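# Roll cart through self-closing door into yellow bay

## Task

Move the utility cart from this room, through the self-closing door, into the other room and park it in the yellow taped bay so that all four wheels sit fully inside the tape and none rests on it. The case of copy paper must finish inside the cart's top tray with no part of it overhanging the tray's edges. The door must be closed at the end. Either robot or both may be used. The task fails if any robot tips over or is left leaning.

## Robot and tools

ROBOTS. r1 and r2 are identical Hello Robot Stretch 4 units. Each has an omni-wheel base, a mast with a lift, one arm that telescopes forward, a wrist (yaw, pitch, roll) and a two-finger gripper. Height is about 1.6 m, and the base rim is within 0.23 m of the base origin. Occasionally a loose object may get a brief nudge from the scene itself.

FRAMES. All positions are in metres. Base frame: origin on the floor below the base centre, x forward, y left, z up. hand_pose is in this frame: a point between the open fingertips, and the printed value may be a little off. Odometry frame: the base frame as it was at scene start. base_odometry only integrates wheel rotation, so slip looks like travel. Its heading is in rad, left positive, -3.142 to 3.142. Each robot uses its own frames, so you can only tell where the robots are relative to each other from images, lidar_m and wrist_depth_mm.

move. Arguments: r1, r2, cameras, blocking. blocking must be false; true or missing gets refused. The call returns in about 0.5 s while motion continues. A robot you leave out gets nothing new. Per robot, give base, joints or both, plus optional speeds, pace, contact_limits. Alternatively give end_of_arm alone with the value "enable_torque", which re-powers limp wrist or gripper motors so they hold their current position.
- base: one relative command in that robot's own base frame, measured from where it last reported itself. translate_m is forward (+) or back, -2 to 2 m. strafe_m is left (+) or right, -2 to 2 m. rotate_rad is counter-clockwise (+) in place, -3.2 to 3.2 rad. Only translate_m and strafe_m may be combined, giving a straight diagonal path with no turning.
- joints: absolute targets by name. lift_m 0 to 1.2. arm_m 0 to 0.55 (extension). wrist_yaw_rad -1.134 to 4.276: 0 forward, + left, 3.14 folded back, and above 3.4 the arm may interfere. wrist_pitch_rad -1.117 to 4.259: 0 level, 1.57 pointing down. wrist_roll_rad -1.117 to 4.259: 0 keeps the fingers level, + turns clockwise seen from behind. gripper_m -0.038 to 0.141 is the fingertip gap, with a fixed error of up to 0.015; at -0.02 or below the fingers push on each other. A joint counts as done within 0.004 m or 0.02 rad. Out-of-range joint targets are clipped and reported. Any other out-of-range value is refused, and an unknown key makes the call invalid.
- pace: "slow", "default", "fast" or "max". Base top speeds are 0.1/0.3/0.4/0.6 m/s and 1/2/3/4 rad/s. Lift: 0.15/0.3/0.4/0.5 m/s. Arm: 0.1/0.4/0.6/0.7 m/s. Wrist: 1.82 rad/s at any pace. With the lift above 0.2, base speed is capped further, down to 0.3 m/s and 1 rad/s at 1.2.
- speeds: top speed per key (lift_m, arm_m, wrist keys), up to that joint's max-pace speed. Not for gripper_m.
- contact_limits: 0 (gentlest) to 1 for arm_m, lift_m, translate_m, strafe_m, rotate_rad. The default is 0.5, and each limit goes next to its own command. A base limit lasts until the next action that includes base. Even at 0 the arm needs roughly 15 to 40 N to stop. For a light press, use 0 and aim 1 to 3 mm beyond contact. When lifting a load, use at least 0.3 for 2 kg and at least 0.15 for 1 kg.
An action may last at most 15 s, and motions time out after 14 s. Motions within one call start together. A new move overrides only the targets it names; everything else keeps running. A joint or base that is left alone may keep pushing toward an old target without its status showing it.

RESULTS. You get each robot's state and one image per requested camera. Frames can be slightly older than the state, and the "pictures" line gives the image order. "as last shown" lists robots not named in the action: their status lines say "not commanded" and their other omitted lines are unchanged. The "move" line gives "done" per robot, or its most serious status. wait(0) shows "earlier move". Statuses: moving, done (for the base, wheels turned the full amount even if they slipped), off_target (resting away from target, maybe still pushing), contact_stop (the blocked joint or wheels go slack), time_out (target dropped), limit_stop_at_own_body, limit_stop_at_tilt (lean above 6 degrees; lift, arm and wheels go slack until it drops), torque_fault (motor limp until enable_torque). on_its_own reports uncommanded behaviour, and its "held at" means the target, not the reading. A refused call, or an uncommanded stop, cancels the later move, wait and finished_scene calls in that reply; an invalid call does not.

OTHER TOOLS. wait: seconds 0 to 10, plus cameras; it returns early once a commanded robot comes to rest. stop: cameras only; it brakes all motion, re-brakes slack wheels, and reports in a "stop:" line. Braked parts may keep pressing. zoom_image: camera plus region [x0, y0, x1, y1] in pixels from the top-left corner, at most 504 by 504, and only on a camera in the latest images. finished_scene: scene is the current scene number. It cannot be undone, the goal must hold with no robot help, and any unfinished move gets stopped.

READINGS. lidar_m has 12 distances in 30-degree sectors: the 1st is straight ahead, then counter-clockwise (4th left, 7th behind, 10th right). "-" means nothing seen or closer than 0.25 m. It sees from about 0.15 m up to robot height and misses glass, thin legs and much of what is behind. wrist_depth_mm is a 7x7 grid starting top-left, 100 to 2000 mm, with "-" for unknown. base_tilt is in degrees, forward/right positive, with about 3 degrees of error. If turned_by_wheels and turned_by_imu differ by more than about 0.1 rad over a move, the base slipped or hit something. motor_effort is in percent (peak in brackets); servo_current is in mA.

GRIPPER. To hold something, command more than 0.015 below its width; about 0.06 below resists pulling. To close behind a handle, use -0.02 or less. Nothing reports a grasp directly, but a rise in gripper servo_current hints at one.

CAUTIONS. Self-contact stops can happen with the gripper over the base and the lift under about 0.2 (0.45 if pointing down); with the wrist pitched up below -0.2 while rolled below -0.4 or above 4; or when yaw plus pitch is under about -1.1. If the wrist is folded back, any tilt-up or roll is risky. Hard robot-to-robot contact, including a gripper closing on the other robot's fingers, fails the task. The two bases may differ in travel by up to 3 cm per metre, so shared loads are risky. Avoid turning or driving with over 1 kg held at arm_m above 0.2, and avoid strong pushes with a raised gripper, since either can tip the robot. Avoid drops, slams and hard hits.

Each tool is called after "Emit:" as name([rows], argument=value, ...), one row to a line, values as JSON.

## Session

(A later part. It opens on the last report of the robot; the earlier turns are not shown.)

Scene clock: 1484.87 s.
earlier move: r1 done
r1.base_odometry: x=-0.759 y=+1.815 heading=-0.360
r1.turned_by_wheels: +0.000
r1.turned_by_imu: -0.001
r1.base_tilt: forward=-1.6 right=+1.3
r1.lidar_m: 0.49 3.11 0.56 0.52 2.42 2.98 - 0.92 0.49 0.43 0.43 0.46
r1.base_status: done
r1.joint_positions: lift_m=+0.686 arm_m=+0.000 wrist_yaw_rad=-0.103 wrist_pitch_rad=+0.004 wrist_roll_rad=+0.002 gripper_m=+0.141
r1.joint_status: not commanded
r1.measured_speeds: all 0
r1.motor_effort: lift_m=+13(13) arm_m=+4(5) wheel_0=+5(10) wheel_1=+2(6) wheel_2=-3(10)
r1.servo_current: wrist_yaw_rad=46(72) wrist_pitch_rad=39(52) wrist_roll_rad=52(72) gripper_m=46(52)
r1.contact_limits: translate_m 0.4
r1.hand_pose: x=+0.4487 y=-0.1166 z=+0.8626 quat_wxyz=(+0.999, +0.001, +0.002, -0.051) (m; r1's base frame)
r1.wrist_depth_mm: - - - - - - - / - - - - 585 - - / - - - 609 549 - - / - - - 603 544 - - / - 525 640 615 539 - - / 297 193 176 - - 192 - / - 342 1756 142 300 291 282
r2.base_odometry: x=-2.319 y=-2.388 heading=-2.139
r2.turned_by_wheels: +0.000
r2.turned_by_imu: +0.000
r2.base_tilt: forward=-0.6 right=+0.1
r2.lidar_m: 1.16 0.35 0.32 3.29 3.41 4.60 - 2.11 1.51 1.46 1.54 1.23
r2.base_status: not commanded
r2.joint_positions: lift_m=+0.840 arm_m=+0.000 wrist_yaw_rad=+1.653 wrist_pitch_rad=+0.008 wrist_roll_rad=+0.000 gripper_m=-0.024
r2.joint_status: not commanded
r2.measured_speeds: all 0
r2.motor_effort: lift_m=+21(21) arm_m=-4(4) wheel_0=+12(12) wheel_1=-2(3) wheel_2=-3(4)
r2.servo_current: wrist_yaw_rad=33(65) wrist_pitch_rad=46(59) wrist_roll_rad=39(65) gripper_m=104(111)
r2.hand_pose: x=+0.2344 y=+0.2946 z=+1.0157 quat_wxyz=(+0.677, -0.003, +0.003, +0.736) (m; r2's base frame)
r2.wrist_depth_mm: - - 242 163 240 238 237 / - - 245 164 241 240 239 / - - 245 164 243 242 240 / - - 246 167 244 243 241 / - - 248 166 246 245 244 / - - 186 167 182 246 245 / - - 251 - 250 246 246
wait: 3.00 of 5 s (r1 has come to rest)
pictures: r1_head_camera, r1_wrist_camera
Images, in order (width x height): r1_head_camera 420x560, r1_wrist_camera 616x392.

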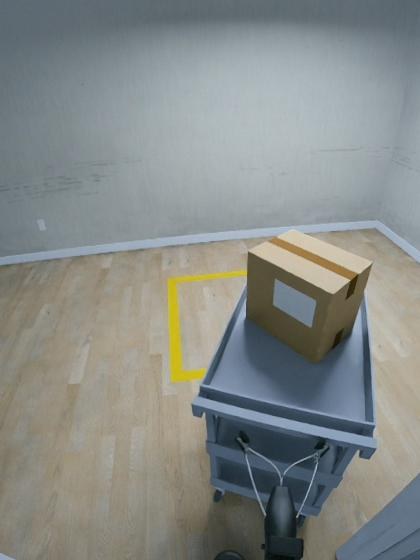

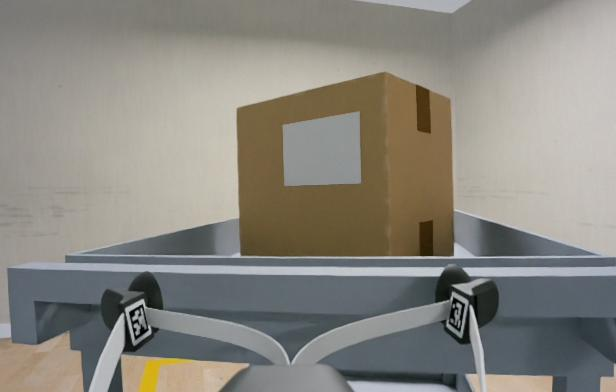

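Emit:
move(blocking=false, cameras=[], r1={"base":{"translate_m":-0.17,"strafe_m":0.11}})

Emit:
wait(seconds=3, cameras=[])

Emit:
move(blocking=false, cameras=[], r1={"base":{"rotate_rad":-0.25},"joints":{"wrist_yaw_rad":-0.058,"wrist_roll_rad":1.57,"lift_m":0.687,"arm_m":0.08}})

Emit:
wait(seconds=4, cameras=["r1_wrist_camera","r1_head_camera"])

Scene clock: 1528.97 s.
move: r1 moving
r1.base_odometry: x=-0.779 y=+1.843 heading=-0.359
r1.turned_by_wheels: +0.000
r1.turned_by_imu: +0.000
r1.base_tilt: forward=-1.6 right=+1.3
r1.lidar_m: 0.50 3.12 0.52 0.52 2.39 2.95 - 0.95 0.53 0.46 0.45 0.50
r1.base_status: translate_m moving; strafe_m moving
r1.joint_positions: lift_m=+0.686 arm_m=+0.000 wrist_yaw_rad=-0.103 wrist_pitch_rad=+0.004 wrist_roll_rad=+0.002 gripper_m=+0.141
r1.joint_status: not commanded
r1.measured_speeds: translate_m=-0.114 strafe_m=+0.074 rotate_rad=+0.003 lift_m=+0.000 arm_m=+0.000 wrist_yaw_rad=+0.000 wrist_pitch_rad=+0.000 wrist_roll_rad=+0.000
r1.motor_effort: lift_m=+12(13) arm_m=+5(5) wheel_0=-8(10) wheel_1=+2(4) wheel_2=+7(9)
r1.servo_current: wrist_yaw_rad=65(72) wrist_pitch_rad=46(52) wrist_roll_rad=39(65) gripper_m=46(46)
r1.hand_pose: x=+0.4487 y=-0.1166 z=+0.8626 quat_wxyz=(+0.999, +0.001, +0.002, -0.051) (m; r1's base frame)
r1.wrist_depth_mm: - - - - - - - / - - - - 627 - - / - - - 640 564 - - / - - - 647 564 - - / - - - 654 564 - - / - 195 175 - 187 192 - / - 384 1863 144 329 866 307
r2: as last shown
r2.base_tilt: forward=-0.7 right=+0.0
r2.lidar_m: 1.15 0.34 0.30 3.28 3.40 4.61 - 2.11 1.53 1.46 1.53 1.23
r2.motor_effort: lift_m=+21(21) arm_m=-4(4) wheel_0=+12(12) wheel_1=-3(3) wheel_2=-3(4)
r2.servo_current: wrist_yaw_rad=46(46) wrist_pitch_rad=46(52) wrist_roll_rad=33(65) gripper_m=98(104)
r2.wrist_depth_mm: - - 243 163 238 238 237 / - - 244 164 241 239 239 / - - 245 164 243 240 240 / - - 246 167 244 243 241 / - - 249 166 246 244 243 / - - 187 166 182 246 246 / - - 251 - 249 247 247
pictures: none
No camera images: "cameras" was empty.

Scene clock: 1530.47 s.
earlier move: r1 done
r1.base_odometry: x=-0.879 y=+1.978 heading=-0.360
r1.turned_by_wheels: +0.000
r1.turned_by_imu: +0.000
r1.base_tilt: forward=-1.6 right=+1.3
r1.lidar_m: 0.65 3.25 0.46 0.76 2.29 2.81 - 4.24 0.68 0.55 0.57 0.65
r1.base_status: done
r1.joint_positions: lift_m=+0.686 arm_m=+0.000 wrist_yaw_rad=-0.103 wrist_pitch_rad=+0.004 wrist_roll_rad=+0.002 gripper_m=+0.141
r1.joint_status: not commanded
r1.measured_speeds: all 0
r1.motor_effort: lift_m=+13(13) arm_m=+4(5) wheel_0=-1(11) wheel_1=+2(5) wheel_2=-1(9)
r1.servo_current: wrist_yaw_rad=52(72) wrist_pitch_rad=46(52) wrist_roll_rad=46(72) gripper_m=39(52)
r1.hand_pose: x=+0.4487 y=-0.1166 z=+0.8626 quat_wxyz=(+0.999, +0.001, +0.002, -0.051) (m; r1's base frame)
r1.wrist_depth_mm: - - - - - - - / - - - - - - - / - - - 866 723 - - / - - - 854 741 - - / - - - - - - - / - 209 521 521 488 196 488 / - - 1921 144 - 854 484
r2.base_odometry: x=-2.319 y=-2.388 heading=-2.139
r2.turned_by_wheels: +0.000
r2.turned_by_imu: +0.000
r2.base_tilt: forward=-0.7 right=+0.0
r2.lidar_m: 1.15 0.33 0.30 3.29 3.38 4.56 - 2.16 1.55 1.47 1.53 1.20
r2.base_status: not commanded
r2.joint_positions: lift_m=+0.840 arm_m=+0.000 wrist_yaw_rad=+1.653 wrist_pitch_rad=+0.008 wrist_roll_rad=+0.000 gripper_m=-0.024
r2.joint_status: not commanded
r2.measured_speeds: all 0
r2.motor_effort: lift_m=+21(21) arm_m=-4(4) wheel_0=+12(12) wheel_1=-2(3) wheel_2=-4(4)
r2.servo_current: wrist_yaw_rad=52(59) wrist_pitch_rad=46(52) wrist_roll_rad=46(65) gripper_m=111(117)
r2.hand_pose: x=+0.2344 y=+0.2946 z=+1.0157 quat_wxyz=(+0.677, -0.003, +0.003, +0.736) (m; r2's base frame)
r2.wrist_depth_mm: - - 242 163 239 238 237 / - - 244 164 242 239 238 / - - 246 165 243 241 241 / - - 247 167 244 243 243 / - - 248 166 246 244 244 / - - 187 167 182 247 245 / - - 251 - 249 247 247
wait: 1.50 of 3 s (r1 has come to rest)
pictures: none
No camera images: "cameras" was empty.

Scene clock: 1530.97 s.
move: r1 moving
r1.base_odometry: x=-0.879 y=+1.978 heading=-0.567
r1.turned_by_wheels: -0.208
r1.turned_by_imu: -0.209
r1.base_tilt: forward=-1.6 right=+1.3
r1.lidar_m: 0.66 3.23 0.44 0.48 2.24 2.50 3.89 5.51 0.77 0.60 0.55 0.62
r1.base_status: rotate_rad moving
r1.joint_positions: lift_m=+0.687 arm_m=+0.049 wrist_yaw_rad=-0.060 wrist_pitch_rad=+0.004 wrist_roll_rad=+0.580 gripper_m=+0.141
r1.joint_status: lift_m moving; arm_m moving; wrist_yaw_rad moving; wrist_roll_rad moving
r1.measured_speeds: translate_m=+0.001 strafe_m=+0.000 rotate_rad=-0.433 lift_m=+0.000 arm_m=+0.163 wrist_yaw_rad=+0.000 wrist_pitch_rad=+0.000 wrist_roll_rad=+1.818
r1.motor_effort: lift_m=+25(26) arm_m=+6(6) wheel_0=+3(8) wheel_1=+4(9) wheel_2=+2(7)
r1.servo_current: wrist_yaw_rad=72(72) wrist_pitch_rad=33(46) wrist_roll_rad=91(111) gripper_m=46(52)
r1.hand_pose: x=+0.5027 y=-0.1047 z=+0.8636 quat_wxyz=(+0.958, +0.286, -0.007, -0.029) (m; r1's base frame)
r1.wrist_depth_mm: - - - - - - - / - - - - - - - / - - - 707 - - - / - - 809 707 455 459 - / - - 866 462 462 462 1808 / - 209 184 466 191 196 1430 / - 452 473 143 - - 466
r2: as last shown
r2.lidar_m: 1.15 0.33 0.31 3.28 3.39 4.58 - 2.14 1.54 1.46 1.53 1.21
r2.motor_effort: lift_m=+21(21) arm_m=-4(4) wheel_0=+12(12) wheel_1=-3(3) wheel_2=-4(4)
r2.servo_current: wrist_yaw_rad=46(52) wrist_pitch_rad=52(52) wrist_roll_rad=46(59) gripper_m=104(111)
r2.wrist_depth_mm: - - 242 163 239 238 237 / - - 243 164 241 240 239 / - - 245 164 244 241 241 / - - 247 167 245 243 242 / - - 250 166 246 245 244 / - - 187 167 182 245 246 / - - 251 - 249 247 246
pictures: none
No camera images: "cameras" was empty.

Scene clock: 1532.00 s.
earlier move: r1 done
r1.base_odometry: x=-0.879 y=+1.978 heading=-0.609
r1.turned_by_wheels: -0.042
r1.turned_by_imu: -0.042
r1.base_tilt: forward=-1.6 right=+1.3
r1.lidar_m: 0.65 3.21 0.49 0.45 2.25 2.45 3.71 5.52 0.81 0.58 0.56 0.60
r1.base_status: done
r1.joint_positions: lift_m=+0.687 arm_m=+0.080 wrist_yaw_rad=-0.060 wrist_pitch_rad=+0.004 wrist_roll_rad=+1.568 gripper_m=+0.141
r1.joint_status: all done
r1.measured_speeds: all 0
r1.motor_effort: lift_m=+25(26) arm_m=+5(7) wheel_0=+1(8) wheel_1=+1(9) wheel_2=+1(7)
r1.servo_current: wrist_yaw_rad=39(78) wrist_pitch_rad=39(52) wrist_roll_rad=39(111) gripper_m=39(52)
r1.hand_pose: x=+0.5334 y=-0.1047 z=+0.8636 quat_wxyz=(+0.708, +0.706, -0.020, -0.023) (m; r1's base frame)
r1.wrist_depth_mm: - - - - - 1708 1205 / - - - - - 445 452 / - - - - - - - / - - 691 647 - - - / - - 683 661 430 - - / - 210 732 368 211 194 - / - - - 143 - - -
r2.base_odometry: x=-2.319 y=-2.388 heading=-2.139
r2.turned_by_wheels: +0.000
r2.turned_by_imu: +0.000
r2.base_tilt: forward=-0.7 right=+0.0
r2.lidar_m: 1.16 0.35 0.31 3.28 3.39 4.57 - 2.14 1.53 1.46 1.52 1.23
r2.base_status: not commanded
r2.joint_positions: lift_m=+0.840 arm_m=+0.000 wrist_yaw_rad=+1.653 wrist_pitch_rad=+0.008 wrist_roll_rad=+0.000 gripper_m=-0.024
r2.joint_status: not commanded
r2.measured_speeds: all 0
r2.motor_effort: lift_m=+21(21) arm_m=-4(4) wheel_0=+12(12) wheel_1=-3(3) wheel_2=-4(4)
r2.servo_current: wrist_yaw_rad=46(59) wrist_pitch_rad=52(59) wrist_roll_rad=46(59) gripper_m=104(111)
r2.hand_pose: x=+0.2344 y=+0.2946 z=+1.0157 quat_wxyz=(+0.677, -0.003, +0.003, +0.736) (m; r2's base frame)
r2.wrist_depth_mm: - - 242 163 239 238 237 / - - 244 164 242 239 238 / - - 245 164 242 241 240 / - - 247 167 244 242 242 / - - 248 166 246 245 244 / - - 187 167 182 245 244 / - - 251 - 249 247 247
wait: 1.03 of 4 s (r1 has come to rest)
pictures: r1_head_camera, r1_wrist_camera
Images, in order (width x height): r1_head_camera 420x560, r1_wrist_camera 616x392.

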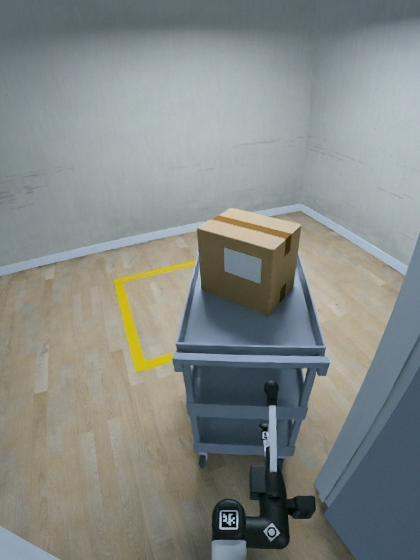

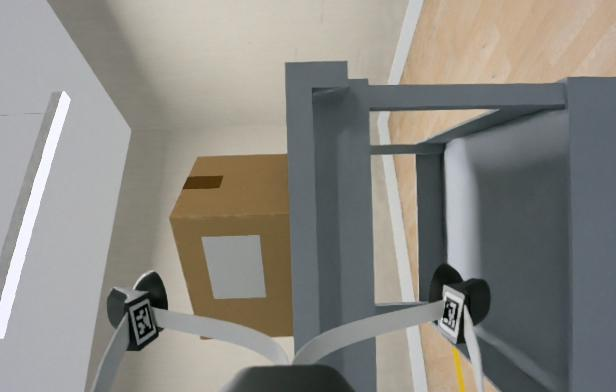

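Emit:
move(blocking=false, cameras=[], r1={"base":{"translate_m":0.15,"strafe_m":-0.01},"pace":"slow","contact_limits":{"translate_m":0.2}})

Emit:
wait(seconds=3, cameras=["r1_wrist_camera"])

Scene clock: 1539.27 s.
move: r1 moving
r1.base_odometry: x=-0.869 y=+1.970 heading=-0.609
r1.turned_by_wheels: +0.000
r1.turned_by_imu: +0.000
r1.base_tilt: forward=-1.6 right=+1.3
r1.lidar_m: 0.65 3.19 0.49 0.45 2.18 2.43 3.71 5.54 0.81 0.60 0.55 0.58
r1.base_status: translate_m moving; strafe_m moving
r1.joint_positions: lift_m=+0.687 arm_m=+0.080 wrist_yaw_rad=-0.060 wrist_pitch_rad=+0.004 wrist_roll_rad=+1.568 gripper_m=+0.141
r1.joint_status: not commanded
r1.measured_speeds: translate_m=+0.048 strafe_m=-0.003 rotate_rad=-0.002 lift_m=+0.000 arm_m=+0.000 wrist_yaw_rad=+0.000 wrist_pitch_rad=+0.000 wrist_roll_rad=+0.000
r1.motor_effort: lift_m=+25(25) arm_m=+5(5) wheel_0=+7(7) wheel_1=+6(7) wheel_2=-5(6)
r1.servo_current: wrist_yaw_rad=46(72) wrist_pitch_rad=39(46) wrist_roll_rad=52(72) gripper_m=46(52)
r1.contact_limits: translate_m 0.2
r1.hand_pose: x=+0.5334 y=-0.1047 z=+0.8636 quat_wxyz=(+0.708, +0.706, -0.020, -0.023) (m; r1's base frame)
r1.wrist_depth_mm: - - - - - 1708 1205 / - - - - 436 449 455 / - - - - - - - / - - 683 640 - - - / - - 683 647 421 - - / - 209 707 357 191 195 - / - - - 143 - - -
r2: as last shown
r2.lidar_m: 1.16 0.39 0.32 3.27 3.40 4.60 - 2.10 1.56 1.46 1.54 1.23
r2.servo_current: wrist_yaw_rad=46(59) wrist_pitch_rad=46(52) wrist_roll_rad=52(59) gripper_m=104(111)
r2.wrist_depth_mm: - - 242 163 239 238 237 / - - 243 164 241 239 238 / - - 245 164 243 241 239 / - - 247 167 244 244 242 / - - 250 166 246 245 244 / - - 186 167 182 246 246 / - - 251 - 249 247 247
pictures: none
No camera images: "cameras" was empty.

Scene clock: 1541.57 s.
earlier move: r1 done
r1.base_odometry: x=-0.762 y=+1.884 heading=-0.609
r1.turned_by_wheels: +0.000
r1.turned_by_imu: +0.000
r1.base_tilt: forward=-1.6 right=+1.3
r1.lidar_m: 0.51 0.54 2.93 0.46 1.18 2.53 3.78 5.64 0.71 0.53 0.49 0.54
r1.base_status: done
r1.joint_positions: lift_m=+0.687 arm_m=+0.080 wrist_yaw_rad=-0.060 wrist_pitch_rad=+0.004 wrist_roll_rad=+1.568 gripper_m=+0.141
r1.joint_status: not commanded
r1.measured_speeds: all 0
r1.motor_effort: lift_m=+25(25) arm_m=+5(5) wheel_0=+5(7) wheel_1=+3(7) wheel_2=-1(7)
r1.servo_current: wrist_yaw_rad=52(72) wrist_pitch_rad=46(59) wrist_roll_rad=39(72) gripper_m=39(52)
r1.contact_limits: translate_m 0.2
r1.hand_pose: x=+0.5334 y=-0.1047 z=+0.8636 quat_wxyz=(+0.708, +0.706, -0.020, -0.023) (m; r1's base frame)
r1.wrist_depth_mm: - - - 219 286 1397 1098 / - - - - 279 1537 312 / - - - 219 281 - - / - - 549 220 281 - - / - - 521 508 282 - - / - 210 554 220 191 195 - / - - 640 143 282 - -
r2.base_odometry: x=-2.319 y=-2.388 heading=-2.139
r2.turned_by_wheels: +0.000
r2.turned_by_imu: +0.000
r2.base_tilt: forward=-0.7 right=+0.1
r2.lidar_m: 1.15 0.34 0.33 3.26 3.41 4.58 - 2.17 1.55 1.44 1.52 1.23
r2.base_status: not commanded
r2.joint_positions: lift_m=+0.840 arm_m=+0.000 wrist_yaw_rad=+1.653 wrist_pitch_rad=+0.008 wrist_roll_rad=+0.000 gripper_m=-0.024
r2.joint_status: not commanded
r2.measured_speeds: all 0
r2.motor_effort: lift_m=+21(21) arm_m=-4(4) wheel_0=+11(12) wheel_1=-3(3) wheel_2=-3(4)
r2.servo_current: wrist_yaw_rad=46(59) wrist_pitch_rad=52(52) wrist_roll_rad=52(59) gripper_m=104(111)
r2.hand_pose: x=+0.2344 y=+0.2946 z=+1.0157 quat_wxyz=(+0.677, -0.003, +0.003, +0.736) (m; r2's base frame)
r2.wrist_depth_mm: - - 243 163 239 238 238 / - - 243 164 240 238 238 / - - 244 165 244 241 240 / - - 246 167 243 242 242 / - - 248 166 246 245 244 / - - 187 167 182 246 245 / - - 251 - 249 247 246
wait: 2.30 of 3 s (r1 has come to rest)
pictures: r1_wrist_camera
Images, in order (width x height): r1_wrist_camera 616x392.

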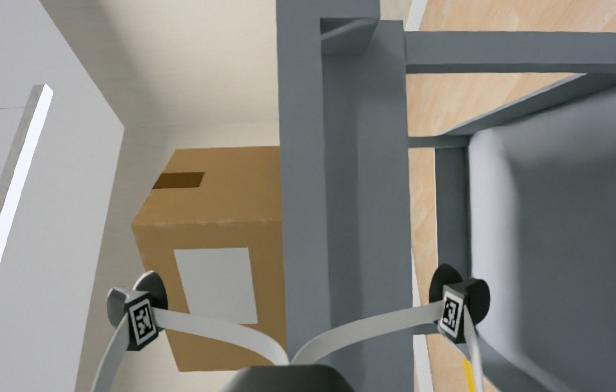

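Emit:
move(blocking=false, cameras=[], r1={"base":{"translate_m":0.027},"pace":"slow","contact_limits":{"translate_m":0.2}})

Emit:
wait(seconds=1, cameras=[])

Emit:
move(blocking=false, cameras=[], r1={"joints":{"gripper_m":-0.01}})

Emit:
wait(seconds=3, cameras=["r1_wrist_camera","r1_head_camera"])

Scene clock: 1547.43 s.
move: r1 moving
r1.base_odometry: x=-0.752 y=+1.877 heading=-0.609
r1.turned_by_wheels: +0.000
r1.turned_by_imu: +0.000
r1.base_tilt: forward=-1.6 right=+1.3
r1.lidar_m: 0.50 0.54 2.93 0.46 1.19 2.52 3.82 5.64 0.68 0.52 0.47 0.54
r1.base_status: translate_m moving
r1.joint_positions: lift_m=+0.687 arm_m=+0.080 wrist_yaw_rad=-0.060 wrist_pitch_rad=+0.004 wrist_roll_rad=+1.568 gripper_m=+0.141
r1.joint_status: not commanded
r1.measured_speeds: translate_m=+0.050 strafe_m=+0.000 rotate_rad=+0.001 lift_m=+0.000 arm_m=+0.000 wrist_yaw_rad=+0.000 wrist_pitch_rad=+0.000 wrist_roll_rad=+0.000
r1.motor_effort: lift_m=+25(25) arm_m=+5(5) wheel_0=+4(6) wheel_1=+6(7) wheel_2=-6(7)
r1.servo_current: wrist_yaw_rad=46(59) wrist_pitch_rad=39(52) wrist_roll_rad=46(59) gripper_m=46(46)
r1.contact_limits: translate_m 0.2
r1.hand_pose: x=+0.5334 y=-0.1047 z=+0.8636 quat_wxyz=(+0.708, +0.706, -0.020, -0.023) (m; r1's base frame)
r1.wrist_depth_mm: - - - 220 270 277 278 / - - - - 268 1618 496 / - - - 627 270 - - / - - 535 209 270 - - / - - 508 209 270 - - / - 209 544 210 190 194 - / - - 640 143 272 - -
r2: as last shown
r2.base_tilt: forward=-0.7 right=+0.0
r2.lidar_m: 1.16 0.33 0.31 3.28 3.41 4.58 - 2.14 1.56 1.46 1.52 1.22
r2.motor_effort: lift_m=+21(21) arm_m=-4(4) wheel_0=+12(12) wheel_1=-3(3) wheel_2=-3(4)
r2.servo_current: wrist_yaw_rad=59(59) wrist_pitch_rad=46(52) wrist_roll_rad=39(52) gripper_m=98(111)
r2.wrist_depth_mm: - - 242 163 240 238 237 / - - 244 164 241 240 238 / - - 246 164 243 241 240 / - - 246 167 244 244 242 / - - 248 166 245 244 245 / - - 186 167 182 247 245 / - - 251 - 249 247 247
pictures: none
No camera images: "cameras" was empty.

Scene clock: 1548.27 s.
earlier move: r1 done
r1.base_odometry: x=-0.740 y=+1.869 heading=-0.608
r1.turned_by_wheels: +0.000
r1.turned_by_imu: +0.000
r1.base_tilt: forward=-1.6 right=+1.3
r1.lidar_m: 0.49 0.53 2.95 0.45 1.08 2.51 3.82 5.67 0.68 0.50 0.48 0.51
r1.base_status: done
r1.joint_positions: lift_m=+0.687 arm_m=+0.080 wrist_yaw_rad=-0.060 wrist_pitch_rad=+0.004 wrist_roll_rad=+1.568 gripper_m=+0.141
r1.joint_status: not commanded
r1.measured_speeds: all 0
r1.motor_effort: lift_m=+25(25) arm_m=+5(5) wheel_0=+4(6) wheel_1=+2(7) wheel_2=-1(7)
r1.servo_current: wrist_yaw_rad=46(65) wrist_pitch_rad=39(52) wrist_roll_rad=46(65) gripper_m=39(46)
r1.contact_limits: translate_m 0.2
r1.hand_pose: x=+0.5334 y=-0.1047 z=+0.8636 quat_wxyz=(+0.708, +0.706, -0.020, -0.023) (m; r1's base frame)
r1.wrist_depth_mm: - - - 251 254 259 263 / - - - 253 252 1808 1229 / - - - 252 252 - - / - - 521 252 254 - - / - - 492 254 253 - - / - 210 535 193 253 194 - / - - 615 150 254 1863 -
r2.base_odometry: x=-2.319 y=-2.388 heading=-2.139
r2.turned_by_wheels: +0.000
r2.turned_by_imu: +0.000
r2.base_tilt: forward=-0.7 right=+0.0
r2.lidar_m: 1.16 0.34 0.32 3.26 3.40 4.59 - 2.13 1.56 1.44 1.51 1.22
r2.base_status: not commanded
r2.joint_positions: lift_m=+0.840 arm_m=+0.000 wrist_yaw_rad=+1.653 wrist_pitch_rad=+0.008 wrist_roll_rad=+0.000 gripper_m=-0.024
r2.joint_status: not commanded
r2.measured_speeds: all 0
r2.motor_effort: lift_m=+21(21) arm_m=-4(4) wheel_0=+12(12) wheel_1=-2(3) wheel_2=-4(4)
r2.servo_current: wrist_yaw_rad=39(59) wrist_pitch_rad=52(59) wrist_roll_rad=52(52) gripper_m=104(111)
r2.hand_pose: x=+0.2344 y=+0.2946 z=+1.0157 quat_wxyz=(+0.677, -0.003, +0.003, +0.736) (m; r2's base frame)
r2.wrist_depth_mm: - - 241 163 238 239 237 / - - 243 164 242 240 238 / - - 245 165 243 241 240 / - - 247 167 243 243 242 / - - 249 166 245 245 243 / - - 187 167 182 246 244 / - - 252 - 249 246 247
wait: 0.83 of 1 s (r1 has come to rest)
pictures: none
No camera images: "cameras" was empty.

Scene clock: 1548.77 s.
move: r1 moving
r1.base_odometry: x=-0.740 y=+1.869 heading=-0.608
r1.turned_by_wheels: +0.000
r1.turned_by_imu: +0.000
r1.base_tilt: forward=-1.6 right=+1.2
r1.lidar_m: 0.48 0.53 2.92 0.46 1.08 2.51 3.83 5.68 0.68 0.50 0.47 0.51
r1.base_status: not commanded
r1.joint_positions: lift_m=+0.687 arm_m=+0.080 wrist_yaw_rad=-0.060 wrist_pitch_rad=+0.004 wrist_roll_rad=+1.568 gripper_m=+0.130
r1.joint_status: gripper_m moving
r1.measured_speeds: all 0
r1.motor_effort: lift_m=+25(25) arm_m=+5(5) wheel_0=+4(5) wheel_1=+2(3) wheel_2=-1(1)
r1.servo_current: wrist_yaw_rad=39(59) wrist_pitch_rad=46(46) wrist_roll_rad=52(65) gripper_m=78(78)
r1.contact_limits: translate_m 0.2
r1.hand_pose: x=+0.5334 y=-0.1047 z=+0.8636 quat_wxyz=(+0.708, +0.706, -0.020, -0.023) (m; r1's base frame)
r1.wrist_depth_mm: - - - 252 253 260 262 / - - - 252 253 1661 1229 / - - - 251 253 - - / - - 521 253 254 - - / - - 492 252 254 - - / - 210 530 193 253 195 - / - - 621 148 254 661 -
r2: as last shown
r2.base_tilt: forward=-0.7 right=+0.1
r2.lidar_m: 1.16 0.32 0.32 3.28 3.40 4.58 - 2.17 1.53 1.44 1.52 1.22
r2.motor_effort: lift_m=+21(21) arm_m=-4(4) wheel_0=+12(12) wheel_1=-2(3) wheel_2=-3(4)
r2.servo_current: wrist_yaw_rad=39(59) wrist_pitch_rad=52(52) wrist_roll_rad=59(59) gripper_m=111(111)
r2.wrist_depth_mm: - - 242 163 239 239 237 / - - 244 164 240 240 238 / - - 246 164 243 242 240 / - - 246 167 244 243 241 / - - 248 166 246 245 244 / - - 186 167 181 245 245 / - - 251 - 249 247 247
pictures: none
No camera images: "cameras" was empty.

Scene clock: 1550.67 s.
earlier move: r1 done
r1.base_odometry: x=-0.740 y=+1.869 heading=-0.608
r1.turned_by_wheels: +0.000
r1.turned_by_imu: +0.000
r1.base_tilt: forward=-1.6 right=+1.3
r1.lidar_m: 0.50 0.53 2.93 0.46 1.07 2.51 3.82 5.67 0.70 0.49 0.47 0.53
r1.base_status: not commanded
r1.joint_positions: lift_m=+0.687 arm_m=+0.080 wrist_yaw_rad=-0.060 wrist_pitch_rad=+0.004 wrist_roll_rad=+1.568 gripper_m=-0.009
r1.joint_status: all done
r1.measured_speeds: all 0
r1.motor_effort: lift_m=+25(25) arm_m=+4(5) wheel_0=+4(5) wheel_1=+3(3) wheel_2=-1(1)
r1.servo_current: wrist_yaw_rad=52(72) wrist_pitch_rad=46(52) wrist_roll_rad=52(72) gripper_m=72(150)
r1.contact_limits: translate_m 0.2
r1.hand_pose: x=+0.5335 y=-0.1046 z=+0.8636 quat_wxyz=(+0.708, +0.706, -0.020, -0.023) (m; r1's base frame)
r1.wrist_depth_mm: - - - 187 249 256 258 / - - - 249 251 1708 1205 / - - - 252 250 - - / - - 512 250 250 - - / - 508 492 250 251 - - / - - 208 200 184 - - / - - 603 144 252 129 -
r2.base_odometry: x=-2.319 y=-2.388 heading=-2.139
r2.turned_by_wheels: +0.000
r2.turned_by_imu: +0.000
r2.base_tilt: forward=-0.7 right=+0.1
r2.lidar_m: 1.15 0.33 0.32 3.24 3.41 4.58 - 2.15 1.53 1.46 1.53 1.23
r2.base_status: not commanded
r2.joint_positions: lift_m=+0.840 arm_m=+0.000 wrist_yaw_rad=+1.653 wrist_pitch_rad=+0.008 wrist_roll_rad=+0.000 gripper_m=-0.024
r2.joint_status: not commanded
r2.measured_speeds: all 0
r2.motor_effort: lift_m=+21(21) arm_m=-4(4) wheel_0=+12(12) wheel_1=-3(3) wheel_2=-4(4)
r2.servo_current: wrist_yaw_rad=59(59) wrist_pitch_rad=46(59) wrist_roll_rad=39(59) gripper_m=104(111)
r2.hand_pose: x=+0.2344 y=+0.2946 z=+1.0157 quat_wxyz=(+0.677, -0.003, +0.003, +0.736) (m; r2's base frame)
r2.wrist_depth_mm: - - 243 163 239 238 237 / - - 244 164 241 240 238 / - - 245 165 243 241 240 / - - 247 167 244 242 241 / - - 248 166 245 245 244 / - - 186 167 182 246 246 / - - 251 - 248 246 248
wait: 1.90 of 3 s (r1 has come to rest)
pictures: r1_head_camera, r1_wrist_camera
Images, in order (width x height): r1_head_camera 420x560, r1_wrist_camera 616x392.

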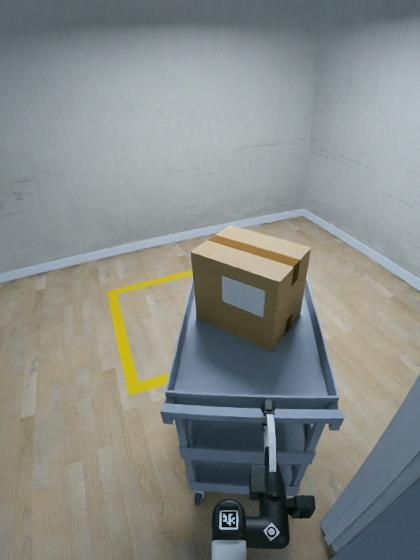

